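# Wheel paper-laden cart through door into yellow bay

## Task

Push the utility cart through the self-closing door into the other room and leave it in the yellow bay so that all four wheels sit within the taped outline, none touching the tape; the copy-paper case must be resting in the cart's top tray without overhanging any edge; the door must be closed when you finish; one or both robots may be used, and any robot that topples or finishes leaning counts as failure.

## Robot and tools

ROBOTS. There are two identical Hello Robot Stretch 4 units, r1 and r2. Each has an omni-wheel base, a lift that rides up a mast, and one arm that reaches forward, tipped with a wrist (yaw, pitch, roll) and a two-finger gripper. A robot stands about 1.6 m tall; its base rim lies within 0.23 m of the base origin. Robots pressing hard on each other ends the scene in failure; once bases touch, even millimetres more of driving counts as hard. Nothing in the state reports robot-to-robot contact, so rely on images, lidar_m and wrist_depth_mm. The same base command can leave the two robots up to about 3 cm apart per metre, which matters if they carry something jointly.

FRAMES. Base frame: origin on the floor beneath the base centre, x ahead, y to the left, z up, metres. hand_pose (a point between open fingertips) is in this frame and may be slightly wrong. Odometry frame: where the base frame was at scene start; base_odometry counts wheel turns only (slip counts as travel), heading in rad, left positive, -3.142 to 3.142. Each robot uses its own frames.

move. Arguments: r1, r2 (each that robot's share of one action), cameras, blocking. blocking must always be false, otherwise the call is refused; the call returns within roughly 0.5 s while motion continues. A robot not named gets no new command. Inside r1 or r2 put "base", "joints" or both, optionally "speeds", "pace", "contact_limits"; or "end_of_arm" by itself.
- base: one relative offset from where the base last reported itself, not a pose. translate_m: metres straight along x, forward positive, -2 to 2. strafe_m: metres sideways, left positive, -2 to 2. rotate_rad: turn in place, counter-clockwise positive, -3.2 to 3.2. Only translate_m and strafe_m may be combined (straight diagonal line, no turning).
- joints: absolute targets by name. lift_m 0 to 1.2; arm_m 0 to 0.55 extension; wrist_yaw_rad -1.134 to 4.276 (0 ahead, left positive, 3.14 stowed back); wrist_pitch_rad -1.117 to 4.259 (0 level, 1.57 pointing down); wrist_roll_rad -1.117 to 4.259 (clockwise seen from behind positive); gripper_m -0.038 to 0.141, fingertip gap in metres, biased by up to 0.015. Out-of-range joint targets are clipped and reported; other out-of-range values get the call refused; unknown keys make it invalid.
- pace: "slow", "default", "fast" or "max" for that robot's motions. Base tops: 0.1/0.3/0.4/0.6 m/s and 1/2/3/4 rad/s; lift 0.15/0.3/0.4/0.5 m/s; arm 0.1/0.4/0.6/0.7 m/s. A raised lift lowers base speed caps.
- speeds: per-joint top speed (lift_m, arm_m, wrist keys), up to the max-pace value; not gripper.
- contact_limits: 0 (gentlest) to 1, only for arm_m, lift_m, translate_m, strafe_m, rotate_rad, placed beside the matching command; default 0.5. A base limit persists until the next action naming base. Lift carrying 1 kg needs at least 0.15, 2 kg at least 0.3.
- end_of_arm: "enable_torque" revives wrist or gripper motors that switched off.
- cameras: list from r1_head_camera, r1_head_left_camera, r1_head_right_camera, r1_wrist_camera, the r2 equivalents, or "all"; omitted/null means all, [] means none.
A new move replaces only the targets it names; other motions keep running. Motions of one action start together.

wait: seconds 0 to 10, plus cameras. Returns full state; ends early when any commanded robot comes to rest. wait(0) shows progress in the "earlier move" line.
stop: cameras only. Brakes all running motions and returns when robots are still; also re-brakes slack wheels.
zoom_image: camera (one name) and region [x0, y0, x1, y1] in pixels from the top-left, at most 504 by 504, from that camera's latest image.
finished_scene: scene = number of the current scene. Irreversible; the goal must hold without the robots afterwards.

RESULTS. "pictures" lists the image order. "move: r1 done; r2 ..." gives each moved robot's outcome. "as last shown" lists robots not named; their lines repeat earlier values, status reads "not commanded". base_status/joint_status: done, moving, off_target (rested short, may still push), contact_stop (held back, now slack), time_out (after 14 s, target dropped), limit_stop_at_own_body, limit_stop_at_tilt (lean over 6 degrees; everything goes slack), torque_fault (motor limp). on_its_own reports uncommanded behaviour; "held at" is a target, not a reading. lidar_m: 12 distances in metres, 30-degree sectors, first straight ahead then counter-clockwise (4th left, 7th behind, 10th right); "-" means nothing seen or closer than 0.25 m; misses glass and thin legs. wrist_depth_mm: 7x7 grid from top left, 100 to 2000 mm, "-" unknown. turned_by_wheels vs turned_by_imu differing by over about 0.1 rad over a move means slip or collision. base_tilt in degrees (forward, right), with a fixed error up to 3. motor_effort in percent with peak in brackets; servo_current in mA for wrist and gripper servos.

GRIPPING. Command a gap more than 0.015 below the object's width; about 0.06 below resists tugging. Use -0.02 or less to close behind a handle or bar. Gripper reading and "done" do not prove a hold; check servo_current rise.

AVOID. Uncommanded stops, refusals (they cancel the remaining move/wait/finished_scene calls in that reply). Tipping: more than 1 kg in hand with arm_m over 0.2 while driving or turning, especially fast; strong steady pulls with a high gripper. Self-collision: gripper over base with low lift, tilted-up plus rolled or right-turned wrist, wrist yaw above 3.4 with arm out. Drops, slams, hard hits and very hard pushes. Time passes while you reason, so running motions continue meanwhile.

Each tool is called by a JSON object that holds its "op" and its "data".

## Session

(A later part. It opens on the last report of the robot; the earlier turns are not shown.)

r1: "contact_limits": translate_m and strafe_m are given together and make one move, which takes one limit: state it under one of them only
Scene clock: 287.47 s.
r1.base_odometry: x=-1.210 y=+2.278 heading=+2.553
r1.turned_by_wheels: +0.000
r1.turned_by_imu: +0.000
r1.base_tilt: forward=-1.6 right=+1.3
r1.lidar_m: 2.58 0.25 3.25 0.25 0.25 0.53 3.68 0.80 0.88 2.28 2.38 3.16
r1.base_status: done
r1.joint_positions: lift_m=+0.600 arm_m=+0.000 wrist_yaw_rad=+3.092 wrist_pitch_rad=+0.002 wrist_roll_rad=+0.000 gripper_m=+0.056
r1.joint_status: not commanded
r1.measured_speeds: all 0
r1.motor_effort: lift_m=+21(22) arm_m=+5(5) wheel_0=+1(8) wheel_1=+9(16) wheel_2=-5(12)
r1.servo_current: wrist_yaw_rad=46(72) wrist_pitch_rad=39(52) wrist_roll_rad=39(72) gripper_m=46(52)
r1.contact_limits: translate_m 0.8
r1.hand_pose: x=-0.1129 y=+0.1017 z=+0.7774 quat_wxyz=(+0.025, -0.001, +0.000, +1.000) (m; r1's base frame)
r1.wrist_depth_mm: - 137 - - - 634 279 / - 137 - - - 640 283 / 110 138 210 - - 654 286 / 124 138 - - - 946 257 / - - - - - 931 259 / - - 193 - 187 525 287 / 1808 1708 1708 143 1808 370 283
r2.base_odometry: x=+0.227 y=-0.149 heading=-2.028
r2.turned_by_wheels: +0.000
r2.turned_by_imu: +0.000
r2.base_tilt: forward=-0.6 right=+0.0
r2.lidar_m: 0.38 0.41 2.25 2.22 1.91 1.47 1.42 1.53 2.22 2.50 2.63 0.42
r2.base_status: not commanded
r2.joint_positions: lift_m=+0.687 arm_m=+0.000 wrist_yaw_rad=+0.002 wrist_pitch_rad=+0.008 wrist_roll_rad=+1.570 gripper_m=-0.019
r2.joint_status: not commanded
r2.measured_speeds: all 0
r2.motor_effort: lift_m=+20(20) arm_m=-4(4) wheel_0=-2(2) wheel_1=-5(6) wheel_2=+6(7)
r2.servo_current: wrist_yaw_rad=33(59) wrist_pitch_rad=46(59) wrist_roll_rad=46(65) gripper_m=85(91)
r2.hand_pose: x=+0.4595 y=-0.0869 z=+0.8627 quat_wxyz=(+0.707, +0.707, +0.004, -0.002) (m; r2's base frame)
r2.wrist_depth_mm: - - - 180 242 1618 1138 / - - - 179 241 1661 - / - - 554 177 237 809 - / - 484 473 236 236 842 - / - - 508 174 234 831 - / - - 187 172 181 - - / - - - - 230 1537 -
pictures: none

{"op": "move", "data": {"blocking": false, "r1": {"base":{"translate_m":0.06,"strafe_m":0.3},"pace":"slow","contact_limits":{"strafe_m":0.8}}, "cameras": []}}

{"op": "wait", "data": {"seconds": 4.5, "cameras": ["r1_head_camera","r1_head_left_camera","r2_head_camera"]}}

Scene clock: 294.73 s.
move: r1 moving
r1.base_odometry: x=-1.220 y=+2.269 heading=+2.553
r1.turned_by_wheels: -0.001
r1.turned_by_imu: -0.001
r1.base_tilt: forward=-1.6 right=+1.2
r1.lidar_m: 2.56 0.25 3.27 0.25 0.25 0.51 3.68 0.82 0.96 2.31 2.37 3.17
r1.base_status: translate_m moving; strafe_m moving
r1.joint_positions: lift_m=+0.600 arm_m=+0.000 wrist_yaw_rad=+3.092 wrist_pitch_rad=+0.002 wrist_roll_rad=+0.000 gripper_m=+0.056
r1.joint_status: not commanded
r1.measured_speeds: translate_m=+0.010 strafe_m=+0.050 rotate_rad=+0.002 lift_m=+0.000 arm_m=+0.000 wrist_yaw_rad=+0.000 wrist_pitch_rad=+0.000 wrist_roll_rad=+0.000
r1.motor_effort: lift_m=+22(22) arm_m=+5(5) wheel_0=-12(14) wheel_1=+10(14) wheel_2=-6(7)
r1.servo_current: wrist_yaw_rad=39(52) wrist_pitch_rad=46(52) wrist_roll_rad=46(59) gripper_m=46(46)
r1.contact_limits: strafe_m 0.8
r1.hand_pose: x=-0.1129 y=+0.1017 z=+0.7774 quat_wxyz=(+0.025, -0.001, +0.000, +1.000) (m; r1's base frame)
r1.wrist_depth_mm: - 137 - - - 469 266 / - 137 - - - 473 268 / 110 138 210 - - 484 274 / 124 139 - - - 488 249 / - - - - - 488 249 / - - 193 - 187 477 273 / 1808 1756 1708 143 1756 349 272
r2.base_odometry: x=+0.227 y=-0.149 heading=-2.028
r2.turned_by_wheels: +0.000
r2.turned_by_imu: +0.000
r2.base_tilt: forward=-0.7 right=+0.1
r2.lidar_m: 0.38 0.39 2.28 2.22 1.91 1.47 1.42 1.51 2.23 2.50 2.64 0.44
r2.base_status: not commanded
r2.joint_positions: lift_m=+0.687 arm_m=+0.000 wrist_yaw_rad=+0.002 wrist_pitch_rad=+0.008 wrist_roll_rad=+1.570 gripper_m=-0.019
r2.joint_status: not commanded
r2.measured_speeds: all 0
r2.motor_effort: lift_m=+20(20) arm_m=-4(4) wheel_0=-1(2) wheel_1=-5(6) wheel_2=+6(7)
r2.servo_current: wrist_yaw_rad=26(59) wrist_pitch_rad=52(59) wrist_roll_rad=52(52) gripper_m=85(91)
r2.hand_pose: x=+0.4595 y=-0.0869 z=+0.8627 quat_wxyz=(+0.707, +0.707, +0.004, -0.002) (m; r2's base frame)
r2.wrist_depth_mm: - - - 180 243 1708 1118 / - - - 178 240 1661 - / - - 554 177 237 798 - / - 484 469 235 236 854 - / - - 512 175 236 831 - / - - 187 172 181 - - / - - - - 229 1576 -
pictures: none
No camera images: "cameras" was empty.

Scene clock: 298.53 s.
earlier move: r1 done
r1.base_odometry: x=-1.427 y=+2.062 heading=+2.553
r1.turned_by_wheels: +0.001
r1.turned_by_imu: +0.002
r1.base_tilt: forward=-1.6 right=+1.3
r1.lidar_m: 2.53 0.26 0.25 - 0.25 0.28 0.77 1.09 1.03 2.51 2.70 3.56
r1.base_status: done
r1.joint_positions: lift_m=+0.600 arm_m=+0.000 wrist_yaw_rad=+3.092 wrist_pitch_rad=+0.002 wrist_roll_rad=+0.000 gripper_m=+0.056
r1.joint_status: not commanded
r1.measured_speeds: all 0
r1.motor_effort: lift_m=+21(22) arm_m=+5(5) wheel_0=-6(15) wheel_1=+8(14) wheel_2=-2(7)
r1.servo_current: wrist_yaw_rad=59(85) wrist_pitch_rad=39(52) wrist_roll_rad=59(65) gripper_m=39(52)
r1.contact_limits: strafe_m 0.8
r1.hand_pose: x=-0.1129 y=+0.1017 z=+0.7774 quat_wxyz=(+0.025, -0.001, +0.000, +1.000) (m; r1's base frame)
r1.wrist_depth_mm: - 137 - - 347 227 - / - 137 - - 389 215 - / 110 138 211 - 353 216 163 / 124 138 - - 394 217 163 / - - - - 355 217 163 / - - 193 - 191 216 163 / 1921 1661 1756 143 355 191 -
r2.base_odometry: x=+0.227 y=-0.149 heading=-2.028
r2.turned_by_wheels: +0.000
r2.turned_by_imu: +0.001
r2.base_tilt: forward=-0.7 right=+0.0
r2.lidar_m: 0.38 0.40 2.27 2.22 1.90 1.46 1.42 1.52 2.23 2.50 2.68 0.45
r2.base_status: not commanded
r2.joint_positions: lift_m=+0.687 arm_m=+0.000 wrist_yaw_rad=+0.002 wrist_pitch_rad=+0.008 wrist_roll_rad=+1.570 gripper_m=-0.019
r2.joint_status: not commanded
r2.measured_speeds: all 0
r2.motor_effort: lift_m=+20(20) arm_m=-4(4) wheel_0=-1(2) wheel_1=-5(6) wheel_2=+7(7)
r2.servo_current: wrist_yaw_rad=46(59) wrist_pitch_rad=52(59) wrist_roll_rad=39(65) gripper_m=85(91)
r2.hand_pose: x=+0.4595 y=-0.0869 z=+0.8627 quat_wxyz=(+0.707, +0.707, +0.004, -0.002) (m; r2's base frame)
r2.wrist_depth_mm: - - - 180 242 1618 1118 / - - - 179 239 1618 - / - - 549 177 238 809 - / - 484 469 236 236 831 - / - - 508 174 234 842 - / - - 187 172 181 - - / - - - - 230 1576 -
wait: 3.80 of 4.5 s (r1 has come to rest)
pictures: r1_head_camera, r1_head_left_camera, r2_head_camera
Images, in order (width x height): r1_head_camera 420x560, r1_head_left_camera 420x672, r2_head_camera 420x560.

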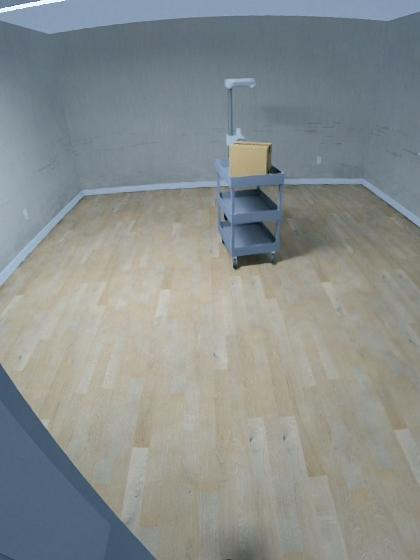

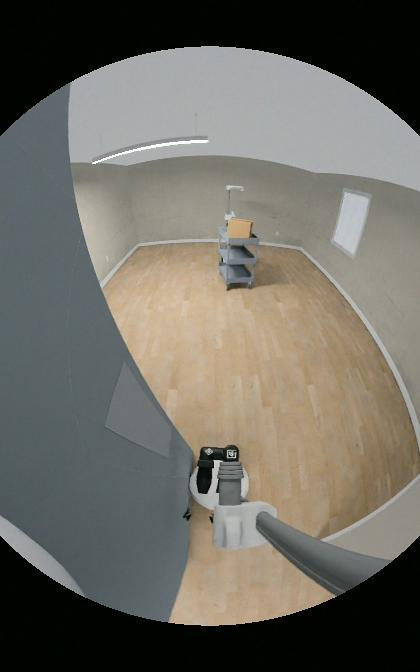

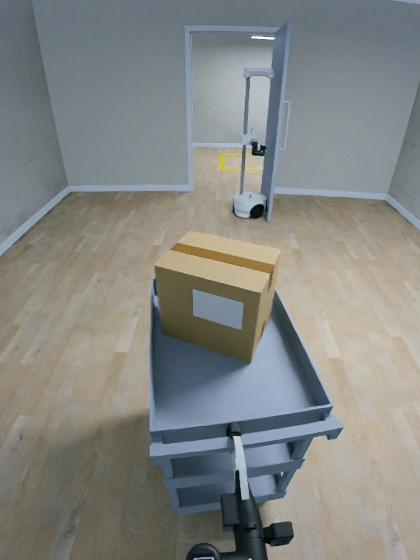

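{"op": "move", "data": {"blocking": false, "r1": {"base":{"strafe_m":0.3},"pace":"slow","contact_limits":{"strafe_m":0.6}}, "cameras": []}}

{"op": "wait", "data": {"seconds": 5, "cameras": ["r1_head_left_camera","r2_head_camera"]}}

Scene clock: 303.73 s.
move: r1 moving
r1.base_odometry: x=-1.435 y=+2.050 heading=+2.553
r1.turned_by_wheels: -0.001
r1.turned_by_imu: -0.001
r1.base_tilt: forward=-1.6 right=+1.3
r1.lidar_m: 2.53 0.26 0.25 - 0.25 0.26 0.71 1.12 1.07 2.53 2.70 3.57
r1.base_status: strafe_m moving
r1.joint_positions: lift_m=+0.600 arm_m=+0.000 wrist_yaw_rad=+3.092 wrist_pitch_rad=+0.002 wrist_roll_rad=+0.000 gripper_m=+0.056
r1.joint_status: not commanded
r1.measured_speeds: translate_m=+0.000 strafe_m=+0.056 rotate_rad=+0.002 lift_m=+0.000 arm_m=+0.000 wrist_yaw_rad=+0.000 wrist_pitch_rad=+0.000 wrist_roll_rad=+0.000
r1.motor_effort: lift_m=+21(22) arm_m=+5(5) wheel_0=-16(17) wheel_1=+10(14) wheel_2=+0(1)
r1.servo_current: wrist_yaw_rad=59(78) wrist_pitch_rad=46(46) wrist_roll_rad=52(65) gripper_m=39(46)
r1.contact_limits: strafe_m 0.6
r1.hand_pose: x=-0.1129 y=+0.1017 z=+0.7774 quat_wxyz=(+0.025, -0.001, +0.000, +1.000) (m; r1's base frame)
r1.wrist_depth_mm: - 137 - - 368 224 - / - 137 - - 375 211 - / 110 138 210 - 377 213 162 / 124 138 - - 379 213 162 / - - - - 379 214 162 / - - 193 - 191 213 162 / 1921 1708 1708 143 345 179 -
r2: as last shown
r2.turned_by_imu: +0.000
r2.base_tilt: forward=-0.7 right=+0.1
r2.lidar_m: 0.37 0.41 2.25 2.19 1.85 1.46 1.40 1.53 2.22 2.49 2.69 0.44
r2.motor_effort: lift_m=+20(20) arm_m=-4(4) wheel_0=-1(2) wheel_1=-6(6) wheel_2=+6(7)
r2.servo_current: wrist_yaw_rad=59(59) wrist_pitch_rad=52(52) wrist_roll_rad=39(52) gripper_m=78(91)
r2.wrist_depth_mm: - - - 180 242 1618 1138 / - - - 179 240 1576 - / - - 549 177 238 798 - / - 480 473 236 236 831 - / - - 508 174 234 831 - / - - 187 172 181 - - / - - - - 230 1576 -
pictures: none
No camera images: "cameras" was empty.

Scene clock: 306.27 s.
earlier move: r1 contact_stop
r1.base_odometry: x=-1.527 y=+1.919 heading=+2.566
r1.turned_by_wheels: +0.013
r1.turned_by_imu: -0.006
r1.base_tilt: forward=-1.6 right=+1.2
r1.lidar_m: 2.52 2.99 0.25 - 0.25 0.25 0.45 3.83 1.18 2.55 2.83 3.75
r1.base_status: strafe_m contact_stop (by the wheels' count: +0.174 of +0.300)
r1.joint_positions: lift_m=+0.600 arm_m=+0.000 wrist_yaw_rad=+3.091 wrist_pitch_rad=+0.002 wrist_roll_rad=+0.000 gripper_m=+0.056
r1.joint_status: not commanded
r1.measured_speeds: all 0
r1.on_its_own: the wheels are slack since a contact_stop
r1.motor_effort: lift_m=+21(22) arm_m=+4(5) wheel_0=-1(32) wheel_1=+0(30) wheel_2=+0(12)
r1.servo_current: wrist_yaw_rad=65(78) wrist_pitch_rad=39(52) wrist_roll_rad=52(65) gripper_m=39(52)
r1.contact_limits: strafe_m 0.6
r1.hand_pose: x=-0.1127 y=+0.1020 z=+0.7774 quat_wxyz=(+0.025, -0.001, +0.000, +1.000) (m; r1's base frame)
r1.wrist_depth_mm: - 138 - 439 277 192 - / - 138 - 445 279 193 - / 113 138 226 449 281 194 158 / 131 145 - 452 283 195 158 / - - - 452 283 195 159 / - - 194 459 191 195 165 / 1921 1708 1756 143 267 179 -
r2.base_odometry: x=+0.227 y=-0.149 heading=-2.028
r2.turned_by_wheels: +0.000
r2.turned_by_imu: +0.000
r2.base_tilt: forward=-0.7 right=+0.1
r2.lidar_m: 0.38 0.42 2.27 2.21 1.90 1.46 1.42 1.53 2.23 2.49 2.68 0.42
r2.base_status: not commanded
r2.joint_positions: lift_m=+0.687 arm_m=+0.000 wrist_yaw_rad=+0.002 wrist_pitch_rad=+0.008 wrist_roll_rad=+1.570 gripper_m=-0.019
r2.joint_status: not commanded
r2.measured_speeds: all 0
r2.motor_effort: lift_m=+20(20) arm_m=-4(4) wheel_0=-2(2) wheel_1=-5(6) wheel_2=+6(7)
r2.servo_current: wrist_yaw_rad=46(65) wrist_pitch_rad=52(59) wrist_roll_rad=52(59) gripper_m=85(91)
r2.hand_pose: x=+0.4595 y=-0.0869 z=+0.8627 quat_wxyz=(+0.707, +0.707, +0.004, -0.002) (m; r2's base frame)
r2.wrist_depth_mm: - - - 179 243 1661 1138 / - - - 179 239 1661 - / - - 549 177 237 798 - / - 484 469 235 236 842 - / - - 512 174 235 831 - / - - 187 173 181 - - / - - - - 230 1537 -
wait: 2.53 of 5 s (r1 has come to rest)
pictures: r1_head_left_camera, r2_head_camera
Images, in order (width x height): r1_head_left_camera 420x672, r2_head_camera 420x560.

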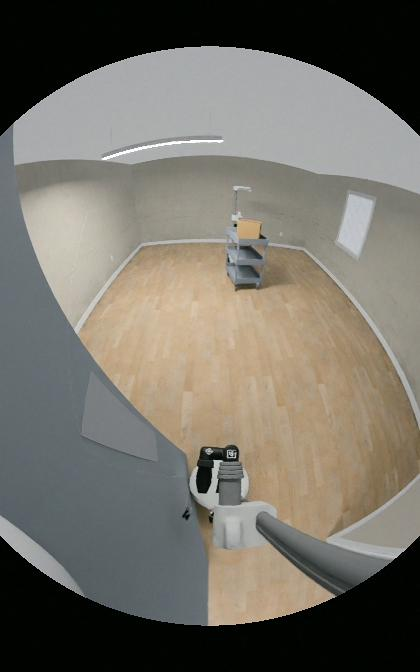

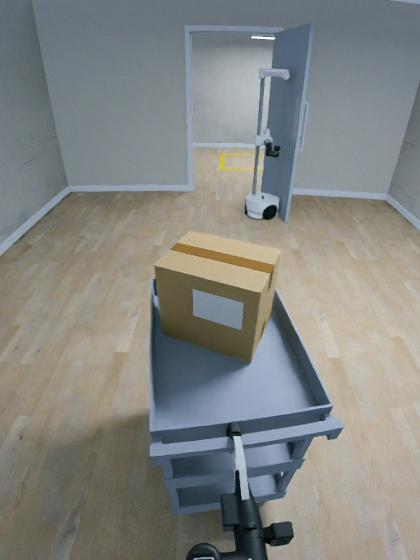

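{"op": "move", "data": {"blocking": false, "r1": {"base":{"translate_m":0.7},"pace":"slow"}, "cameras": []}}

{"op": "wait", "data": {"seconds": 4.5, "cameras": ["r2_head_camera","r1_head_left_camera"]}}

{"op": "wait", "data": {"seconds": 4, "cameras": ["r2_head_camera","r1_head_left_camera"]}}

Scene clock: 342.53 s.
move: r1 moving
r1.base_odometry: x=-1.537 y=+1.926 heading=+2.566
r1.turned_by_wheels: +0.001
r1.turned_by_imu: +0.000
r1.base_tilt: forward=-1.6 right=+1.3
r1.lidar_m: 2.50 3.00 0.25 - 0.25 0.25 0.44 3.81 1.18 2.61 2.83 3.75
r1.base_status: translate_m moving
r1.joint_positions: lift_m=+0.600 arm_m=+0.000 wrist_yaw_rad=+3.091 wrist_pitch_rad=+0.002 wrist_roll_rad=+0.000 gripper_m=+0.056
r1.joint_status: not commanded
r1.measured_speeds: translate_m=+0.048 strafe_m=+0.000 rotate_rad=-0.001 lift_m=+0.000 arm_m=+0.000 wrist_yaw_rad=+0.000 wrist_pitch_rad=+0.000 wrist_roll_rad=+0.000
r1.motor_effort: lift_m=+21(22) arm_m=+4(4) wheel_0=+1(4) wheel_1=+10(10) wheel_2=-5(6)
r1.servo_current: wrist_yaw_rad=52(52) wrist_pitch_rad=46(46) wrist_roll_rad=39(59) gripper_m=39(46)
r1.hand_pose: x=-0.1127 y=+0.1020 z=+0.7774 quat_wxyz=(+0.025, -0.001, +0.000, +1.000) (m; r1's base frame)
r1.wrist_depth_mm: - 138 - 449 279 193 - / - 138 - 452 279 193 - / 113 138 225 452 282 194 158 / 131 145 - 449 283 195 158 / - - - 459 283 195 158 / - - 195 459 191 196 165 / 1921 1708 1708 143 267 179 -
r2: as last shown
r2.base_tilt: forward=-0.6 right=+0.0
r2.lidar_m: 0.39 0.37 2.28 2.22 1.88 1.46 1.41 1.53 2.21 2.50 2.68 0.46
r2.motor_effort: lift_m=+20(20) arm_m=-3(4) wheel_0=-1(2) wheel_1=-5(5) wheel_2=+7(7)
r2.servo_current: wrist_yaw_rad=52(59) wrist_pitch_rad=52(59) wrist_roll_rad=39(59) gripper_m=85(91)
r2.wrist_depth_mm: - - - 180 243 1618 1118 / - - - 179 240 1661 - / - - 549 178 236 798 - / - 484 469 235 236 831 - / - - 512 175 234 831 - / - - 187 172 181 - - / - - - - 230 1576 -
pictures: none
No camera images: "cameras" was empty.

Scene clock: 347.03 s.
earlier move: r1 moving
r1.base_odometry: x=-1.904 y=+2.164 heading=+2.566
r1.turned_by_wheels: +0.000
r1.turned_by_imu: +0.000
r1.base_tilt: forward=-1.6 right=+1.3
r1.lidar_m: 2.07 2.96 2.11 1.98 1.79 0.25 0.30 1.50 1.65 2.75 2.81 2.24
r1.base_status: translate_m moving
r1.joint_positions: lift_m=+0.600 arm_m=+0.000 wrist_yaw_rad=+3.091 wrist_pitch_rad=+0.002 wrist_roll_rad=+0.000 gripper_m=+0.056
r1.joint_status: not commanded
r1.measured_speeds: translate_m=+0.099 strafe_m=+0.000 rotate_rad=+0.002 lift_m=+0.000 arm_m=+0.000 wrist_yaw_rad=+0.000 wrist_pitch_rad=+0.000 wrist_roll_rad=+0.000
r1.motor_effort: lift_m=+21(22) arm_m=+4(4) wheel_0=+3(7) wheel_1=+2(12) wheel_2=-4(6)
r1.servo_current: wrist_yaw_rad=33(65) wrist_pitch_rad=46(52) wrist_roll_rad=52(72) gripper_m=46(52)
r1.hand_pose: x=-0.1127 y=+0.1020 z=+0.7774 quat_wxyz=(+0.025, -0.001, +0.000, +1.000) (m; r1's base frame)
r1.wrist_depth_mm: - 138 - 307 370 - - / - 138 - 304 370 - - / 113 138 229 303 373 - - / 131 147 - 306 373 - - / - - - 307 - - - / - - 193 307 187 - - / 1983 1661 1708 143 - - -
r2.base_odometry: x=+0.227 y=-0.149 heading=-2.028
r2.turned_by_wheels: +0.000
r2.turned_by_imu: +0.001
r2.base_tilt: forward=-0.7 right=+0.1
r2.lidar_m: 0.37 0.43 2.27 2.21 1.87 1.47 1.42 1.55 2.21 2.50 2.67 0.44
r2.base_status: not commanded
r2.joint_positions: lift_m=+0.687 arm_m=+0.000 wrist_yaw_rad=+0.002 wrist_pitch_rad=+0.008 wrist_roll_rad=+1.570 gripper_m=-0.019
r2.joint_status: not commanded
r2.measured_speeds: all 0
r2.motor_effort: lift_m=+20(20) arm_m=-4(4) wheel_0=-1(2) wheel_1=-5(6) wheel_2=+6(7)
r2.servo_current: wrist_yaw_rad=65(65) wrist_pitch_rad=46(59) wrist_roll_rad=46(59) gripper_m=78(91)
r2.hand_pose: x=+0.4595 y=-0.0869 z=+0.8627 quat_wxyz=(+0.707, +0.707, +0.004, -0.002) (m; r2's base frame)
r2.wrist_depth_mm: - - - 179 242 1661 1160 / - - - 179 240 1661 - / - - 544 178 238 798 - / - 480 469 236 235 831 - / - - 512 175 234 831 - / - - 188 173 181 - - / - - - - 230 1576 -
wait: 4.50 s; no rest
pictures: r1_head_left_camera, r2_head_camera
Images, in order (width x height): r1_head_left_camera 420x672, r2_head_camera 420x560.

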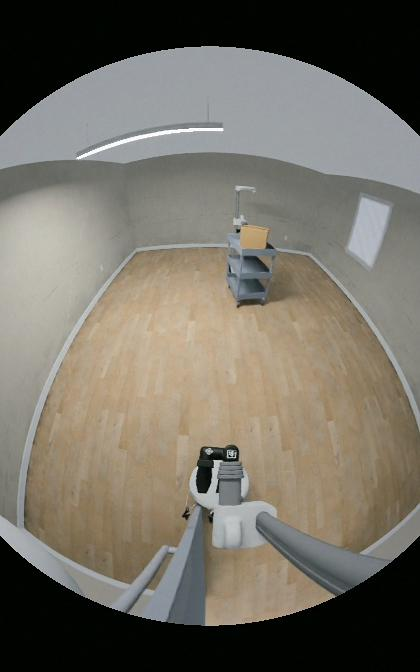

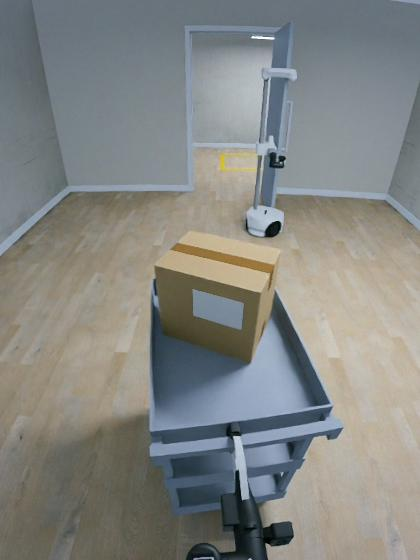

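Scene clock: 350.30 s.
earlier move: r1 done
r1.base_odometry: x=-2.114 y=+2.300 heading=+2.566
r1.turned_by_wheels: +0.000
r1.turned_by_imu: +0.000
r1.base_tilt: forward=-1.6 right=+1.3
r1.lidar_m: 1.83 2.99 2.13 1.99 2.05 1.52 1.24 1.15 2.01 2.74 2.81 1.94
r1.base_status: done
r1.joint_positions: lift_m=+0.600 arm_m=+0.000 wrist_yaw_rad=+3.091 wrist_pitch_rad=+0.002 wrist_roll_rad=+0.000 gripper_m=+0.056
r1.joint_status: not commanded
r1.measured_speeds: all 0
r1.motor_effort: lift_m=+21(22) arm_m=+4(4) wheel_0=+2(8) wheel_1=+3(12) wheel_2=-1(6)
r1.servo_current: wrist_yaw_rad=52(72) wrist_pitch_rad=46(52) wrist_roll_rad=39(72) gripper_m=39(52)
r1.hand_pose: x=-0.1127 y=+0.1020 z=+0.7774 quat_wxyz=(+0.025, -0.001, +0.000, +1.000) (m; r1's base frame)
r1.wrist_depth_mm: - 137 - - - - - / - 138 - - - - - / 113 138 206 - - - - / 132 147 250 1537 - - - / - - - 1576 - - - / - - 190 - 188 - - / - 140 - 136 - - -
r2.base_odometry: x=+0.227 y=-0.149 heading=-2.028
r2.turned_by_wheels: +0.000
r2.turned_by_imu: +0.000
r2.base_tilt: forward=-0.6 right=+0.1
r2.lidar_m: 0.38 0.41 2.26 2.22 1.88 1.47 1.42 1.51 2.23 2.48 2.67 0.43
r2.base_status: not commanded
r2.joint_positions: lift_m=+0.687 arm_m=+0.000 wrist_yaw_rad=+0.002 wrist_pitch_rad=+0.008 wrist_roll_rad=+1.570 gripper_m=-0.019
r2.joint_status: not commanded
r2.measured_speeds: all 0
r2.motor_effort: lift_m=+20(20) arm_m=-4(4) wheel_0=-1(2) wheel_1=-5(6) wheel_2=+6(7)
r2.servo_current: wrist_yaw_rad=39(65) wrist_pitch_rad=52(59) wrist_roll_rad=46(59) gripper_m=85(91)
r2.hand_pose: x=+0.4595 y=-0.0869 z=+0.8627 quat_wxyz=(+0.707, +0.707, +0.004, -0.002) (m; r2's base frame)
r2.wrist_depth_mm: - - - 180 243 1618 1118 / - - - 178 240 1618 - / - - 549 177 238 798 - / - 484 469 236 235 831 - / - - 512 175 234 831 - / - - 187 173 181 - - / - - - - 231 1537 -
wait: 3.27 of 4 s (r1 has come to rest)
pictures: r1_head_left_camera, r2_head_camera
Images, in order (width x height): r1_head_left_camera 420x672, r2_head_camera 420x560.

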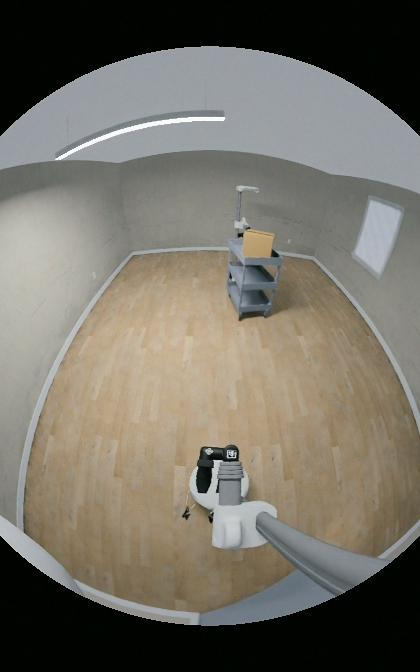

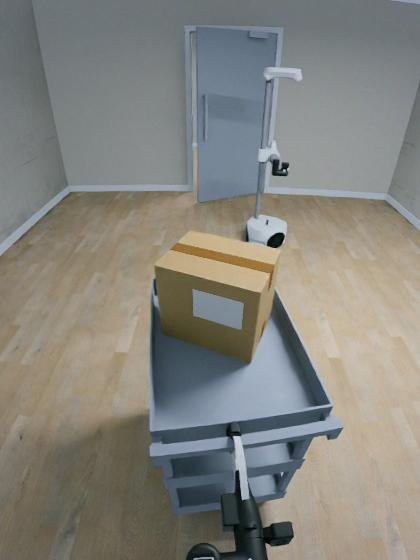

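{"op": "move", "data": {"blocking": false, "r1": {"base":{"rotate_rad":3.13},"joints":{"lift_m":0.75,"gripper_m":0.12}}, "cameras": []}}

{"op": "wait", "data": {"seconds": 4, "cameras": []}}

{"op": "move", "data": {"blocking": false, "r1": {"base":{"strafe_m":0.6},"joints":{"wrist_yaw_rad":0}}, "cameras": []}}

{"op": "wait", "data": {"seconds": 4, "cameras": ["r1_head_camera","r1_head_left_camera","r1_wrist_camera"]}}

Scene clock: 357.20 s.
move: r1 moving
r1.base_odometry: x=-2.114 y=+2.300 heading=+2.818
r1.turned_by_wheels: +0.252
r1.turned_by_imu: +0.252
r1.base_tilt: forward=-1.6 right=+1.2
r1.lidar_m: 4.32 2.44 2.00 2.00 1.72 1.42 1.43 1.60 2.69 2.75 3.07 1.82
r1.base_status: rotate_rad moving
r1.joint_positions: lift_m=+0.637 arm_m=+0.000 wrist_yaw_rad=+3.091 wrist_pitch_rad=+0.002 wrist_roll_rad=+0.000 gripper_m=+0.075
r1.joint_status: lift_m moving; gripper_m moving
r1.measured_speeds: translate_m=+0.001 strafe_m=+0.000 rotate_rad=+0.975 lift_m=+0.146 arm_m=+0.000 wrist_yaw_rad=+0.000 wrist_pitch_rad=+0.000 wrist_roll_rad=+0.000
r1.motor_effort: lift_m=+28(28) arm_m=+4(4) wheel_0=-6(9) wheel_1=-7(8) wheel_2=-7(7)
r1.servo_current: wrist_yaw_rad=65(65) wrist_pitch_rad=39(46) wrist_roll_rad=65(65) gripper_m=78(91)
r1.hand_pose: x=-0.1127 y=+0.1020 z=+0.8150 quat_wxyz=(+0.025, -0.001, +0.000, +1.000) (m; r1's base frame)
r1.wrist_depth_mm: 136 137 - - - - - / - 138 - - - - - / 114 138 229 - - - - / 132 148 253 - - - - / - - - - - - - / - - 192 - 186 - - / - 145 - 137 - - -
r2: as last shown
r2.turned_by_imu: +0.001
r2.base_tilt: forward=-0.7 right=+0.1
r2.lidar_m: 0.39 0.42 2.29 2.21 1.90 1.45 1.41 1.52 2.25 2.51 2.67 0.46
r2.motor_effort: lift_m=+20(20) arm_m=-4(4) wheel_0=-1(2) wheel_1=-5(5) wheel_2=+7(7)
r2.servo_current: wrist_yaw_rad=39(52) wrist_pitch_rad=52(59) wrist_roll_rad=46(52) gripper_m=85(91)
r2.wrist_depth_mm: - - - 180 242 1661 1138 / - - - 179 241 1661 - / - - 549 177 238 809 - / - 477 469 234 236 831 - / - - 512 175 235 842 - / - - 187 172 181 - - / - - - - 231 1537 -
pictures: none
No camera images: "cameras" was empty.

Scene clock: 359.53 s.
earlier move: r1 done
r1.base_odometry: x=-2.114 y=+2.300 heading=-0.587
r1.turned_by_wheels: +2.878
r1.turned_by_imu: +2.893
r1.base_tilt: forward=-1.5 right=+1.3
r1.lidar_m: 1.43 1.47 1.89 2.71 2.77 2.01 1.80 3.16 2.15 1.97 2.03 1.52
r1.base_status: done
r1.joint_positions: lift_m=+0.749 arm_m=+0.000 wrist_yaw_rad=+3.091 wrist_pitch_rad=+0.002 wrist_roll_rad=+0.000 gripper_m=+0.120
r1.joint_status: all done
r1.measured_speeds: all 0
r1.motor_effort: lift_m=+25(28) arm_m=+4(4) wheel_0=-2(10) wheel_1=-1(9) wheel_2=-1(8)
r1.servo_current: wrist_yaw_rad=39(65) wrist_pitch_rad=52(52) wrist_roll_rad=46(65) gripper_m=39(98)
r1.hand_pose: x=-0.1127 y=+0.1020 z=+0.9271 quat_wxyz=(+0.025, -0.001, +0.000, +1.000) (m; r1's base frame)
r1.wrist_depth_mm: 136 138 - - - - - / 113 139 - - - - - / 117 140 271 - - - - / 137 162 - - - - - / - - - - - - - / - - - - 212 - - / - - - 144 - - -
r2.base_odometry: x=+0.227 y=-0.149 heading=-2.028
r2.turned_by_wheels: +0.000
r2.turned_by_imu: +0.000
r2.base_tilt: forward=-0.7 right=+0.0
r2.lidar_m: 0.38 0.40 2.28 2.22 1.91 1.46 1.40 1.54 2.23 2.48 2.66 0.44
r2.base_status: not commanded
r2.joint_positions: lift_m=+0.687 arm_m=+0.000 wrist_yaw_rad=+0.002 wrist_pitch_rad=+0.008 wrist_roll_rad=+1.570 gripper_m=-0.019
r2.joint_status: not commanded
r2.measured_speeds: all 0
r2.motor_effort: lift_m=+19(20) arm_m=-4(4) wheel_0=-1(2) wheel_1=-5(6) wheel_2=+6(7)
r2.servo_current: wrist_yaw_rad=46(59) wrist_pitch_rad=52(59) wrist_roll_rad=39(59) gripper_m=85(91)
r2.hand_pose: x=+0.4595 y=-0.0869 z=+0.8627 quat_wxyz=(+0.707, +0.707, +0.004, -0.002) (m; r2's base frame)
r2.wrist_depth_mm: - - - 180 243 1661 1138 / - - - 179 239 1618 - / - - 549 177 238 809 - / - 484 469 236 235 831 - / - - 508 174 234 831 - / - - 187 173 181 - - / - - - - 230 1576 -
wait: 2.33 of 4 s (r1 has come to rest)
pictures: none
No camera images: "cameras" was empty.

Scene clock: 360.03 s.
move: r1 moving
r1.base_odometry: x=-2.094 y=+2.330 heading=-0.587
r1.turned_by_wheels: +0.000
r1.turned_by_imu: +0.000
r1.base_tilt: forward=-1.6 right=+1.3
r1.lidar_m: 1.43 1.46 1.91 2.66 2.73 2.00 1.82 3.19 2.20 2.04 2.09 1.52
r1.base_status: strafe_m moving
r1.joint_positions: lift_m=+0.749 arm_m=+0.000 wrist_yaw_rad=+2.503 wrist_pitch_rad=+0.002 wrist_roll_rad=+0.000 gripper_m=+0.120
r1.joint_status: wrist_yaw_rad moving
r1.measured_speeds: translate_m=+0.000 strafe_m=+0.142 rotate_rad=-0.002 lift_m=+0.000 arm_m=+0.000 wrist_yaw_rad=-1.820 wrist_pitch_rad=+0.000 wrist_roll_rad=+0.000
r1.motor_effort: lift_m=+25(25) arm_m=+4(4) wheel_0=-9(11) wheel_1=+8(10) wheel_2=+0(1)
r1.servo_current: wrist_yaw_rad=78(130) wrist_pitch_rad=39(52) wrist_roll_rad=46(59) gripper_m=46(52)
r1.hand_pose: x=-0.0085 y=+0.2422 z=+0.9271 quat_wxyz=(+0.314, -0.001, +0.000, +0.949) (m; r1's base frame)
r1.wrist_depth_mm: - - - - - - - / - - - - - - - / - - - - - - - / - - - - - - - / - - - - - - - / - 213 - - 211 - - / - 1983 - 144 - - -
r2: as last shown
r2.lidar_m: 0.39 0.38 2.27 2.21 1.90 1.45 1.41 1.53 2.21 2.49 2.68 0.43
r2.motor_effort: lift_m=+20(20) arm_m=-3(4) wheel_0=-1(2) wheel_1=-5(5) wheel_2=+7(7)
r2.servo_current: wrist_yaw_rad=59(59) wrist_pitch_rad=52(59) wrist_roll_rad=46(52) gripper_m=85(85)
r2.wrist_depth_mm: - - - 180 242 1618 1138 / - - - 179 239 1708 - / - - 554 177 238 809 - / - 484 473 236 236 842 - / - - 508 174 234 842 - / - - 187 172 181 - - / - - - - 229 1618 -
pictures: none
No camera images: "cameras" was empty.

Scene clock: 363.03 s.
earlier move: r1 done
r1.base_odometry: x=-1.781 y=+2.800 heading=-0.588
r1.turned_by_wheels: +0.000
r1.turned_by_imu: +0.003
r1.base_tilt: forward=-1.6 right=+1.3
r1.lidar_m: 1.34 1.41 1.85 2.10 2.18 2.84 1.87 4.05 2.77 2.60 2.17 1.49
r1.base_status: done
r1.joint_positions: lift_m=+0.750 arm_m=+0.000 wrist_yaw_rad=+0.003 wrist_pitch_rad=+0.002 wrist_roll_rad=+0.000 gripper_m=+0.120
r1.joint_status: all done
r1.measured_speeds: all 0
r1.motor_effort: lift_m=+24(25) arm_m=+3(4) wheel_0=+0(12) wheel_1=-1(10) wheel_2=-1(3)
r1.servo_current: wrist_yaw_rad=52(130) wrist_pitch_rad=46(52) wrist_roll_rad=52(72) gripper_m=39(52)
r1.hand_pose: x=+0.4595 y=-0.0866 z=+0.9272 quat_wxyz=(+1.000, +0.000, +0.001, +0.001) (m; r1's base frame)
r1.wrist_depth_mm: - - - - - - - / - - - - - - - / - - - - - - - / - - - - - - - / - - - - - - - / - 193 - - 190 - - / - 140 - 139 - - -
r2.base_odometry: x=+0.227 y=-0.149 heading=-2.028
r2.turned_by_wheels: +0.000
r2.turned_by_imu: +0.000
r2.base_tilt: forward=-0.7 right=+0.1
r2.lidar_m: 0.37 0.42 2.28 2.21 1.88 1.47 1.41 1.51 2.21 2.48 2.67 0.41
r2.base_status: not commanded
r2.joint_positions: lift_m=+0.687 arm_m=+0.000 wrist_yaw_rad=+0.002 wrist_pitch_rad=+0.008 wrist_roll_rad=+1.570 gripper_m=-0.019
r2.joint_status: not commanded
r2.measured_speeds: all 0
r2.motor_effort: lift_m=+20(20) arm_m=-3(4) wheel_0=-1(2) wheel_1=-5(6) wheel_2=+6(7)
r2.servo_current: wrist_yaw_rad=39(59) wrist_pitch_rad=46(59) wrist_roll_rad=59(65) gripper_m=91(91)
r2.hand_pose: x=+0.4595 y=-0.0869 z=+0.8627 quat_wxyz=(+0.707, +0.707, +0.004, -0.002) (m; r2's base frame)
r2.wrist_depth_mm: - - - 180 243 1618 1138 / - - - 179 240 1618 - / - - 549 177 238 798 - / - 484 473 235 236 842 - / - - 512 174 234 831 - / - - 187 173 181 - - / - - - - 230 1576 -
wait: 3.00 of 4 s (r1 has come to rest)
pictures: r1_head_camera, r1_head_left_camera, r1_wrist_camera
Images, in order (width x height): r1_head_camera 420x560, r1_head_left_camera 420x672, r1_wrist_camera 616x392.

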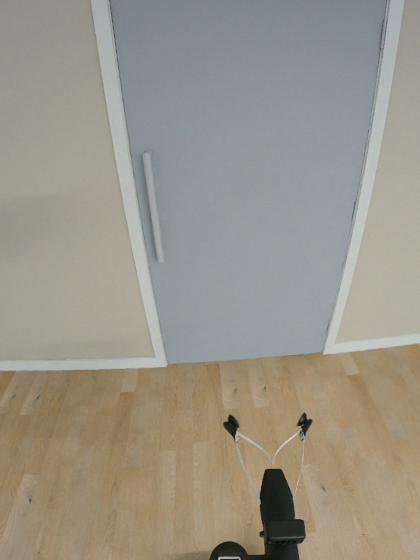

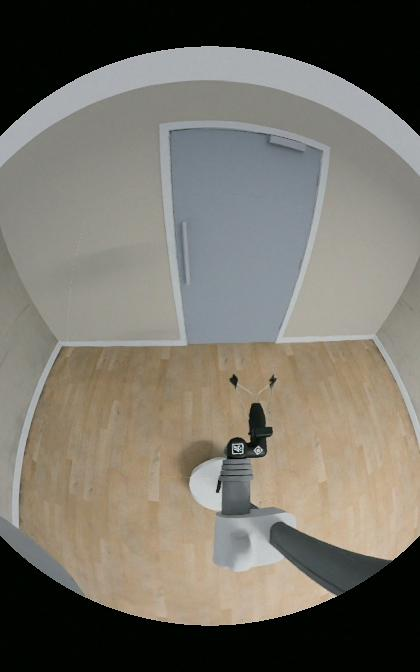

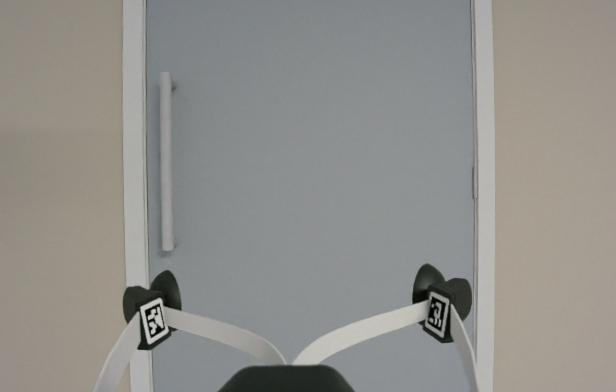

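{"op": "move", "data": {"blocking": false, "r1": {"base":{"rotate_rad":0.09},"joints":{"lift_m":0.8,"arm_m":0.1}}, "cameras": []}}

{"op": "wait", "data": {"seconds": 1.5, "cameras": []}}

{"op": "move", "data": {"blocking": false, "r1": {"base":{"translate_m":0.45,"strafe_m":0.25}}, "cameras": []}}

{"op": "wait", "data": {"seconds": 4, "cameras": ["r1_head_camera","r1_wrist_camera"]}}

Scene clock: 377.87 s.
move: r1 moving
r1.base_odometry: x=-1.781 y=+2.800 heading=-0.498
r1.turned_by_wheels: +0.090
r1.turned_by_imu: +0.090
r1.base_tilt: forward=-1.6 right=+1.3
r1.lidar_m: 1.33 1.46 2.01 2.11 2.23 3.06 1.86 3.70 2.69 2.61 1.96 1.46
r1.base_status: rotate_rad moving
r1.joint_positions: lift_m=+0.785 arm_m=+0.051 wrist_yaw_rad=+0.002 wrist_pitch_rad=+0.002 wrist_roll_rad=+0.000 gripper_m=+0.120
r1.joint_status: lift_m moving; arm_m moving
r1.measured_speeds: translate_m=+0.000 strafe_m=+0.000 rotate_rad=+0.000 lift_m=+0.099 arm_m=+0.195 wrist_yaw_rad=+0.000 wrist_pitch_rad=+0.000 wrist_roll_rad=+0.000
r1.motor_effort: lift_m=+25(27) arm_m=+8(8) wheel_0=+0(6) wheel_1=-3(5) wheel_2=-1(6)
r1.servo_current: wrist_yaw_rad=33(65) wrist_pitch_rad=46(46) wrist_roll_rad=52(65) gripper_m=39(46)
r1.hand_pose: x=+0.5101 y=-0.0868 z=+0.9623 quat_wxyz=(+1.000, +0.000, +0.001, +0.001) (m; r1's base frame)
r1.wrist_depth_mm: - - - - - - - / - - - - - - 1118 / - - - - - - - / - - - - - - - / - - - - - - - / - 194 - - 190 - - / - 140 - 139 - - -
r2: as last shown
r2.base_tilt: forward=-0.6 right=+0.0
r2.lidar_m: 0.37 0.40 2.26 2.22 1.87 1.46 1.41 1.56 2.22 2.49 2.66 0.45
r2.motor_effort: lift_m=+20(20) arm_m=-3(4) wheel_0=-2(2) wheel_1=-5(5) wheel_2=+6(7)
r2.servo_current: wrist_yaw_rad=46(59) wrist_pitch_rad=52(59) wrist_roll_rad=52(52) gripper_m=85(85)
r2.wrist_depth_mm: - - - 180 243 1708 1138 / - - - 179 239 1618 - / - - 544 177 238 820 - / - 480 473 235 236 831 - / - - 512 174 235 842 - / - - 187 172 181 - - / - - - - 229 1576 -
pictures: none
No camera images: "cameras" was empty.

Scene clock: 378.63 s.
earlier move: r1 done
r1.base_odometry: x=-1.781 y=+2.800 heading=-0.498
r1.turned_by_wheels: +0.000
r1.turned_by_imu: +0.000
r1.base_tilt: forward=-1.6 right=+1.3
r1.lidar_m: 1.34 1.45 2.02 2.11 2.24 3.03 1.83 3.66 2.71 2.62 1.94 1.48
r1.base_status: done
r1.joint_positions: lift_m=+0.799 arm_m=+0.100 wrist_yaw_rad=+0.002 wrist_pitch_rad=+0.002 wrist_roll_rad=+0.000 gripper_m=+0.120
r1.joint_status: all done
r1.measured_speeds: all 0
r1.motor_effort: lift_m=+25(27) arm_m=+5(8) wheel_0=-1(6) wheel_1=+0(5) wheel_2=-1(6)
r1.servo_current: wrist_yaw_rad=59(65) wrist_pitch_rad=39(52) wrist_roll_rad=39(65) gripper_m=46(52)
r1.hand_pose: x=+0.5594 y=-0.0868 z=+0.9771 quat_wxyz=(+1.000, +0.000, +0.001, +0.001) (m; r1's base frame)
r1.wrist_depth_mm: - - - - - - - / - - - - - - - / - - - - - - - / - - - - - - - / - - - - - - - / - 194 - - 190 - - / - 140 - 139 - - -
r2.base_odometry: x=+0.227 y=-0.149 heading=-2.028
r2.turned_by_wheels: +0.000
r2.turned_by_imu: +0.000
r2.base_tilt: forward=-0.6 right=+0.0
r2.lidar_m: 0.38 0.40 2.29 2.21 1.91 1.46 1.39 1.52 2.23 2.48 2.66 0.45
r2.base_status: not commanded
r2.joint_positions: lift_m=+0.687 arm_m=+0.000 wrist_yaw_rad=+0.002 wrist_pitch_rad=+0.008 wrist_roll_rad=+1.570 gripper_m=-0.019
r2.joint_status: not commanded
r2.measured_speeds: all 0
r2.motor_effort: lift_m=+19(20) arm_m=-4(4) wheel_0=-2(2) wheel_1=-5(5) wheel_2=+6(7)
r2.servo_current: wrist_yaw_rad=46(59) wrist_pitch_rad=52(59) wrist_roll_rad=20(59) gripper_m=78(85)
r2.hand_pose: x=+0.4595 y=-0.0869 z=+0.8627 quat_wxyz=(+0.707, +0.707, +0.004, -0.002) (m; r2's base frame)
r2.wrist_depth_mm: - - - 180 242 1618 1138 / - - - 178 240 1618 - / - - 549 177 238 809 - / - 484 473 236 236 842 - / - - 512 174 234 831 - / - - 187 172 181 - - / - - - - 230 1618 -
wait: 0.77 of 1.5 s (r1 has come to rest)
pictures: none
No camera images: "cameras" was empty.

Scene clock: 379.13 s.
move: r1 moving
r1.base_odometry: x=-1.745 y=+2.800 heading=-0.497
r1.turned_by_wheels: +0.000
r1.turned_by_imu: +0.001
r1.base_tilt: forward=-1.6 right=+1.3
r1.lidar_m: 1.29 1.42 1.96 2.09 2.21 3.03 1.89 3.70 2.72 2.63 1.93 1.42
r1.base_status: translate_m moving; strafe_m moving
r1.joint_positions: lift_m=+0.799 arm_m=+0.100 wrist_yaw_rad=+0.002 wrist_pitch_rad=+0.002 wrist_roll_rad=+0.000 gripper_m=+0.120
r1.joint_status: not commanded
r1.measured_speeds: translate_m=+0.121 strafe_m=+0.066 rotate_rad=+0.002 lift_m=+0.000 arm_m=+0.000 wrist_yaw_rad=+0.000 wrist_pitch_rad=+0.000 wrist_roll_rad=+0.000
r1.motor_effort: lift_m=+25(25) arm_m=+5(5) wheel_0=+4(6) wheel_1=+9(10) wheel_2=-8(9)
r1.servo_current: wrist_yaw_rad=46(72) wrist_pitch_rad=39(52) wrist_roll_rad=33(72) gripper_m=46(46)
r1.hand_pose: x=+0.5594 y=-0.0868 z=+0.9771 quat_wxyz=(+1.000, +0.000, +0.001, +0.001) (m; r1's base frame)
r1.wrist_depth_mm: - - - - - - - / - - - - - - - / - - - - - - - / - - - - - - - / - - - - - - - / - 195 - - 190 - - / - 140 - 139 - - -
r2: as last shown
r2.base_tilt: forward=-0.6 right=+0.1
r2.lidar_m: 0.36 0.41 2.29 2.22 1.89 1.46 1.41 1.54 2.23 2.48 2.68 0.43
r2.motor_effort: lift_m=+20(20) arm_m=-3(4) wheel_0=-1(1) wheel_1=-5(6) wheel_2=+6(7)
r2.servo_current: wrist_yaw_rad=46(59) wrist_pitch_rad=52(59) wrist_roll_rad=52(59) gripper_m=78(85)
r2.wrist_depth_mm: - - - 180 243 1576 1138 / - - - 179 240 1618 - / - - 549 177 238 788 - / - 484 477 235 235 842 - / - - 512 174 234 831 - / - - 187 172 181 - - / - - - - 230 1576 -
pictures: none
No camera images: "cameras" was empty.

Scene clock: 381.67 s.
earlier move: r1 done
r1.base_odometry: x=-1.266 y=+2.805 heading=-0.497
r1.turned_by_wheels: +0.000
r1.turned_by_imu: +0.002
r1.base_tilt: forward=-1.6 right=+1.3
r1.lidar_m: 0.88 0.98 1.41 1.87 1.96 2.69 2.34 4.02 2.98 2.84 1.34 1.00
r1.base_status: done
r1.joint_positions: lift_m=+0.800 arm_m=+0.100 wrist_yaw_rad=+0.002 wrist_pitch_rad=+0.002 wrist_roll_rad=+0.000 gripper_m=+0.120
r1.joint_status: not commanded
r1.measured_speeds: all 0
r1.motor_effort: lift_m=+24(25) arm_m=+5(5) wheel_0=+2(7) wheel_1=+1(12) wheel_2=+2(10)
r1.servo_current: wrist_yaw_rad=39(72) wrist_pitch_rad=46(52) wrist_roll_rad=46(72) gripper_m=39(52)
r1.hand_pose: x=+0.5594 y=-0.0868 z=+0.9771 quat_wxyz=(+1.000, +0.000, +0.001, +0.001) (m; r1's base frame)
r1.wrist_depth_mm: - - - 549 - - - / - - - 559 - - - / - - - 564 - - - / - - - 564 - - - / - - - 559 - - - / - 195 - 559 189 - - / - 140 - 139 - - -
r2.base_odometry: x=+0.227 y=-0.149 heading=-2.028
r2.turned_by_wheels: +0.000
r2.turned_by_imu: +0.000
r2.base_tilt: forward=-0.7 right=+0.1
r2.lidar_m: 0.37 0.41 2.29 2.22 1.89 1.45 1.42 1.53 2.21 2.50 2.65 0.44
r2.base_status: not commanded
r2.joint_positions: lift_m=+0.687 arm_m=+0.000 wrist_yaw_rad=+0.002 wrist_pitch_rad=+0.008 wrist_roll_rad=+1.570 gripper_m=-0.019
r2.joint_status: not commanded
r2.measured_speeds: all 0
r2.motor_effort: lift_m=+20(20) arm_m=-4(4) wheel_0=-1(2) wheel_1=-5(6) wheel_2=+6(7)
r2.servo_current: wrist_yaw_rad=39(65) wrist_pitch_rad=59(59) wrist_roll_rad=52(59) gripper_m=78(91)
r2.hand_pose: x=+0.4595 y=-0.0869 z=+0.8627 quat_wxyz=(+0.707, +0.707, +0.004, -0.002) (m; r2's base frame)
r2.wrist_depth_mm: - - - 180 244 1618 1138 / - - - 179 239 1661 - / - - 554 177 238 809 - / - 484 469 235 236 842 - / - - 508 175 235 842 - / - - 187 172 181 - - / - - - - 230 1537 -
wait: 2.53 of 4 s (r1 has come to rest)
pictures: r1_head_camera, r1_wrist_camera
Images, in order (width x height): r1_head_camera 420x560, r1_wrist_camera 616x392.

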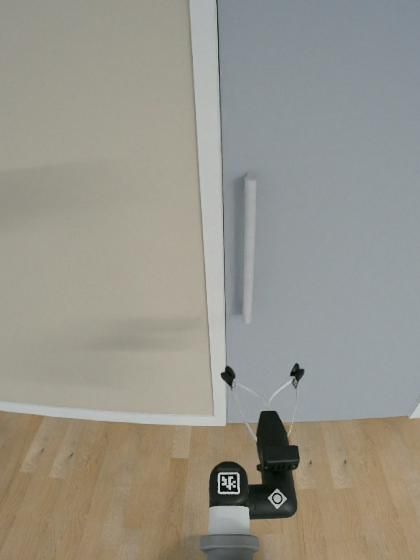

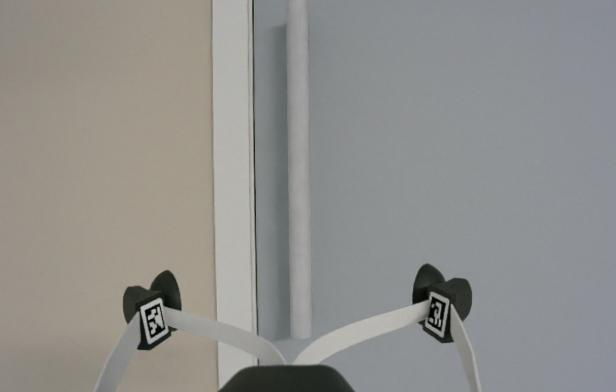

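{"op": "move", "data": {"blocking": false, "r1": {"base":{"translate_m":0.24},"pace":"slow"}, "cameras": []}}

{"op": "wait", "data": {"seconds": 3.5, "cameras": ["r1_head_camera","r1_wrist_camera"]}}

{"op": "zoom_image", "data": {"camera": "r1_head_camera", "region": [180, 200, 320, 420]}}

Scene clock: 389.23 s.
move: r1 moving
r1.base_odometry: x=-1.255 y=+2.799 heading=-0.497
r1.turned_by_wheels: +0.000
r1.turned_by_imu: +0.000
r1.base_tilt: forward=-1.6 right=+1.3
r1.lidar_m: 0.84 0.98 1.38 1.84 1.95 2.71 2.38 4.01 2.98 2.88 1.30 0.98
r1.base_status: translate_m moving
r1.joint_positions: lift_m=+0.800 arm_m=+0.100 wrist_yaw_rad=+0.002 wrist_pitch_rad=+0.002 wrist_roll_rad=+0.000 gripper_m=+0.120
r1.joint_status: not commanded
r1.measured_speeds: translate_m=+0.050 strafe_m=+0.000 rotate_rad=+0.001 lift_m=+0.000 arm_m=+0.000 wrist_yaw_rad=+0.000 wrist_pitch_rad=+0.000 wrist_roll_rad=+0.000
r1.motor_effort: lift_m=+24(25) arm_m=+5(5) wheel_0=+6(7) wheel_1=+5(7) wheel_2=-5(6)
r1.servo_current: wrist_yaw_rad=52(52) wrist_pitch_rad=39(52) wrist_roll_rad=59(65) gripper_m=46(52)
r1.hand_pose: x=+0.5594 y=-0.0868 z=+0.9771 quat_wxyz=(+1.000, +0.000, +0.001, +0.001) (m; r1's base frame)
r1.wrist_depth_mm: - - - 549 - - - / - - - 549 - - - / - - - 544 - - - / - - - 554 - - - / - - - 554 - - - / - 194 - 549 190 - - / - 140 - 139 - - -
r2: as last shown
r2.lidar_m: 0.39 0.40 2.30 2.22 1.91 1.47 1.42 1.53 2.22 2.49 2.68 0.45
r2.servo_current: wrist_yaw_rad=46(59) wrist_pitch_rad=52(59) wrist_roll_rad=46(52) gripper_m=85(85)
r2.wrist_depth_mm: - - - 180 244 1618 1138 / - - - 179 239 1618 - / - - 554 177 238 798 - / - 480 469 234 236 842 - / - - 517 174 235 820 - / - - 187 172 181 - - / - - - - 230 1576 -
pictures: none
No camera images: "cameras" was empty.

Scene clock: 392.40 s.
earlier move: r1 done
r1.base_odometry: x=-1.056 y=+2.690 heading=-0.497
r1.turned_by_wheels: +0.000
r1.turned_by_imu: +0.000
r1.base_tilt: forward=-1.5 right=+1.3
r1.lidar_m: 0.63 0.75 1.02 1.84 1.94 2.72 2.60 4.02 2.99 2.69 1.01 0.75
r1.base_status: done
r1.joint_positions: lift_m=+0.800 arm_m=+0.100 wrist_yaw_rad=+0.002 wrist_pitch_rad=+0.002 wrist_roll_rad=+0.000 gripper_m=+0.120
r1.joint_status: not commanded
r1.measured_speeds: all 0
r1.motor_effort: lift_m=+24(25) arm_m=+5(5) wheel_0=+3(7) wheel_1=+3(7) wheel_2=-3(7)
r1.servo_current: wrist_yaw_rad=59(78) wrist_pitch_rad=46(52) wrist_roll_rad=39(65) gripper_m=39(52)
r1.hand_pose: x=+0.5594 y=-0.0868 z=+0.9771 quat_wxyz=(+1.000, +0.000, +0.001, +0.001) (m; r1's base frame)
r1.wrist_depth_mm: 402 402 399 394 392 392 387 / 404 404 399 397 397 389 387 / 404 402 399 397 394 394 392 / 404 404 399 397 397 392 394 / 410 402 402 397 399 394 394 / 410 404 404 404 399 397 394 / 413 410 402 143 402 399 394
r2.base_odometry: x=+0.227 y=-0.149 heading=-2.028
r2.turned_by_wheels: +0.000
r2.turned_by_imu: +0.000
r2.base_tilt: forward=-0.7 right=+0.1
r2.lidar_m: 0.39 0.39 2.26 2.21 1.87 1.45 1.42 1.54 2.24 2.48 2.68 0.44
r2.base_status: not commanded
r2.joint_positions: lift_m=+0.687 arm_m=+0.000 wrist_yaw_rad=+0.002 wrist_pitch_rad=+0.008 wrist_roll_rad=+1.570 gripper_m=-0.019
r2.joint_status: not commanded
r2.measured_speeds: all 0
r2.motor_effort: lift_m=+20(20) arm_m=-4(4) wheel_0=-1(2) wheel_1=-5(6) wheel_2=+6(7)
r2.servo_current: wrist_yaw_rad=52(72) wrist_pitch_rad=46(59) wrist_roll_rad=59(59) gripper_m=85(91)
r2.hand_pose: x=+0.4595 y=-0.0869 z=+0.8627 quat_wxyz=(+0.707, +0.707, +0.004, -0.002) (m; r2's base frame)
r2.wrist_depth_mm: - - - 180 241 1661 1138 / - - - 179 240 1618 - / - - 549 177 237 798 - / - 484 469 235 236 842 - / - - 512 175 234 831 - / - - 187 172 182 - - / - - - - 230 1618 -
wait: 3.17 of 3.5 s (r1 has come to rest)
pictures: r1_head_camera, r1_wrist_camera
Images, in order (width x height): r1_head_camera 420x560, r1_wrist_camera 616x392.

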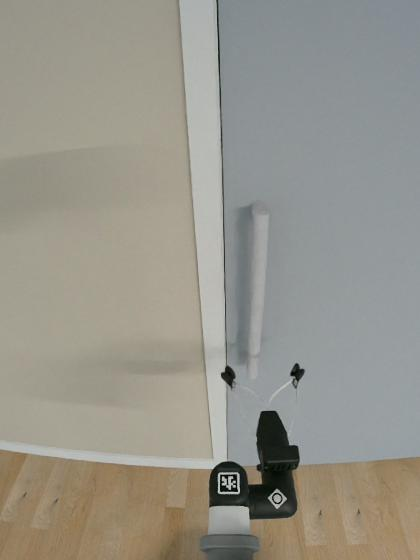

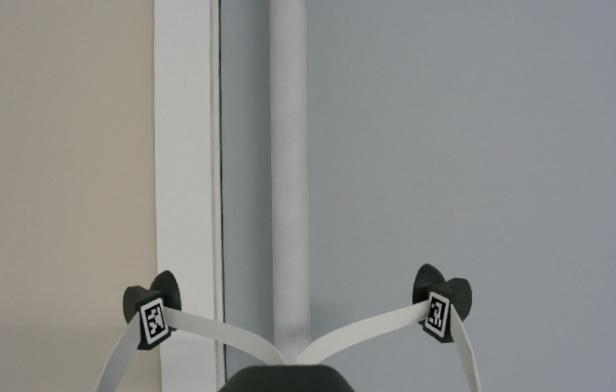

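Scaled by 2.291 from the camera's 420x560 image, which has a finer 600x800 frame.

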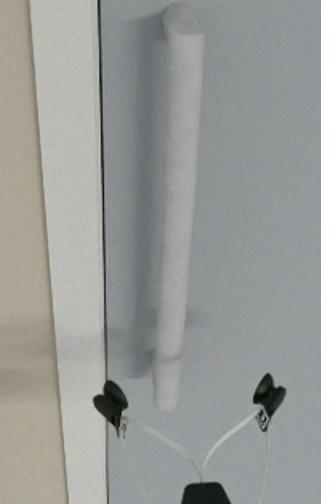

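{"op": "move", "data": {"blocking": false, "r1": {"base":{"translate_m":0.15},"pace":"slow","contact_limits":{"translate_m":0.2}}, "cameras": []}}

{"op": "wait", "data": {"seconds": 2.5, "cameras": ["r1_head_camera","r1_wrist_camera"]}}

{"op": "zoom_image", "data": {"camera": "r1_head_camera", "region": [180, 200, 320, 420]}}

Scene clock: 404.17 s.
move: r1 moving
r1.base_odometry: x=-1.045 y=+2.684 heading=-0.497
r1.turned_by_wheels: +0.000
r1.turned_by_imu: +0.000
r1.base_tilt: forward=-1.6 right=+1.3
r1.lidar_m: 0.61 0.72 1.02 1.85 1.96 2.70 2.61 4.03 2.98 2.64 0.99 0.69
r1.base_status: translate_m moving
r1.joint_positions: lift_m=+0.800 arm_m=+0.100 wrist_yaw_rad=+0.002 wrist_pitch_rad=+0.002 wrist_roll_rad=+0.000 gripper_m=+0.120
r1.joint_status: not commanded
r1.measured_speeds: translate_m=+0.048 strafe_m=+0.001 rotate_rad=-0.002 lift_m=+0.000 arm_m=+0.000 wrist_yaw_rad=+0.000 wrist_pitch_rad=+0.000 wrist_roll_rad=+0.000
r1.motor_effort: lift_m=+24(25) arm_m=+5(5) wheel_0=+6(9) wheel_1=+4(6) wheel_2=-5(8)
r1.servo_current: wrist_yaw_rad=33(59) wrist_pitch_rad=46(46) wrist_roll_rad=33(59) gripper_m=46(46)
r1.contact_limits: translate_m 0.2
r1.hand_pose: x=+0.5594 y=-0.0868 z=+0.9771 quat_wxyz=(+1.000, +0.000, +0.001, +0.001) (m; r1's base frame)
r1.wrist_depth_mm: 392 389 387 314 382 384 379 / 394 389 389 322 384 382 382 / 392 392 389 319 382 382 382 / 394 392 389 387 387 382 379 / 399 394 389 389 389 384 384 / 397 394 394 389 387 384 382 / 397 397 394 143 389 389 382
r2: as last shown
r2.lidar_m: 0.39 0.41 2.28 2.22 1.91 1.46 1.40 1.53 2.21 2.48 2.67 0.44
r2.motor_effort: lift_m=+20(20) arm_m=-4(4) wheel_0=-1(2) wheel_1=-5(6) wheel_2=+7(7)
r2.servo_current: wrist_yaw_rad=46(52) wrist_pitch_rad=59(59) wrist_roll_rad=46(52) gripper_m=85(85)
r2.wrist_depth_mm: - - - 180 242 1618 1138 / - - - 179 240 1661 - / - - 549 177 238 809 - / - 484 473 236 236 831 - / - - 512 174 235 831 - / - - 187 172 181 - - / - - - - 230 1537 -
pictures: none
No camera images: "cameras" was empty.

Scene clock: 406.43 s.
earlier move: r1 done
r1.base_odometry: x=-0.924 y=+2.619 heading=-0.497
r1.turned_by_wheels: +0.000
r1.turned_by_imu: +0.000
r1.base_tilt: forward=-1.6 right=+1.2
r1.lidar_m: 0.49 0.60 0.81 1.83 1.94 2.70 2.73 4.03 2.99 2.15 0.80 0.59
r1.base_status: done
r1.joint_positions: lift_m=+0.800 arm_m=+0.100 wrist_yaw_rad=+0.002 wrist_pitch_rad=+0.002 wrist_roll_rad=+0.000 gripper_m=+0.120
r1.joint_status: not commanded
r1.measured_speeds: all 0
r1.motor_effort: lift_m=+24(25) arm_m=+5(5) wheel_0=+1(9) wheel_1=+2(6) wheel_2=-1(8)
r1.servo_current: wrist_yaw_rad=46(72) wrist_pitch_rad=39(52) wrist_roll_rad=39(72) gripper_m=46(52)
r1.contact_limits: translate_m 0.2
r1.hand_pose: x=+0.5594 y=-0.0868 z=+0.9771 quat_wxyz=(+1.000, +0.000, +0.001, +0.001) (m; r1's base frame)
r1.wrist_depth_mm: 252 251 250 174 247 247 246 / 254 252 251 249 249 247 246 / 254 - 251 249 250 247 247 / 255 - 252 250 250 247 246 / 255 - 253 251 251 249 246 / 255 193 186 174 251 249 249 / 256 161 254 148 252 250 249
r2.base_odometry: x=+0.227 y=-0.149 heading=-2.028
r2.turned_by_wheels: +0.000
r2.turned_by_imu: +0.000
r2.base_tilt: forward=-0.6 right=+0.0
r2.lidar_m: 0.39 0.39 2.28 2.22 1.88 1.49 1.42 1.51 2.23 2.49 2.68 0.44
r2.base_status: not commanded
r2.joint_positions: lift_m=+0.687 arm_m=+0.000 wrist_yaw_rad=+0.002 wrist_pitch_rad=+0.008 wrist_roll_rad=+1.570 gripper_m=-0.019
r2.joint_status: not commanded
r2.measured_speeds: all 0
r2.motor_effort: lift_m=+20(20) arm_m=-3(4) wheel_0=-1(2) wheel_1=-5(6) wheel_2=+6(7)
r2.servo_current: wrist_yaw_rad=52(65) wrist_pitch_rad=52(59) wrist_roll_rad=59(59) gripper_m=85(91)
r2.hand_pose: x=+0.4595 y=-0.0869 z=+0.8627 quat_wxyz=(+0.707, +0.707, +0.004, -0.002) (m; r2's base frame)
r2.wrist_depth_mm: - - - 180 242 1661 1160 / - - - 179 239 1618 - / - - 549 177 237 820 - / - 484 473 234 236 842 - / - - 508 175 235 831 - / - - 187 172 181 - - / - - - - 231 1537 -
wait: 2.27 of 2.5 s (r1 has come to rest)
pictures: r1_head_camera, r1_wrist_camera
Images, in order (width x height): r1_head_camera 420x560, r1_wrist_camera 616x392.

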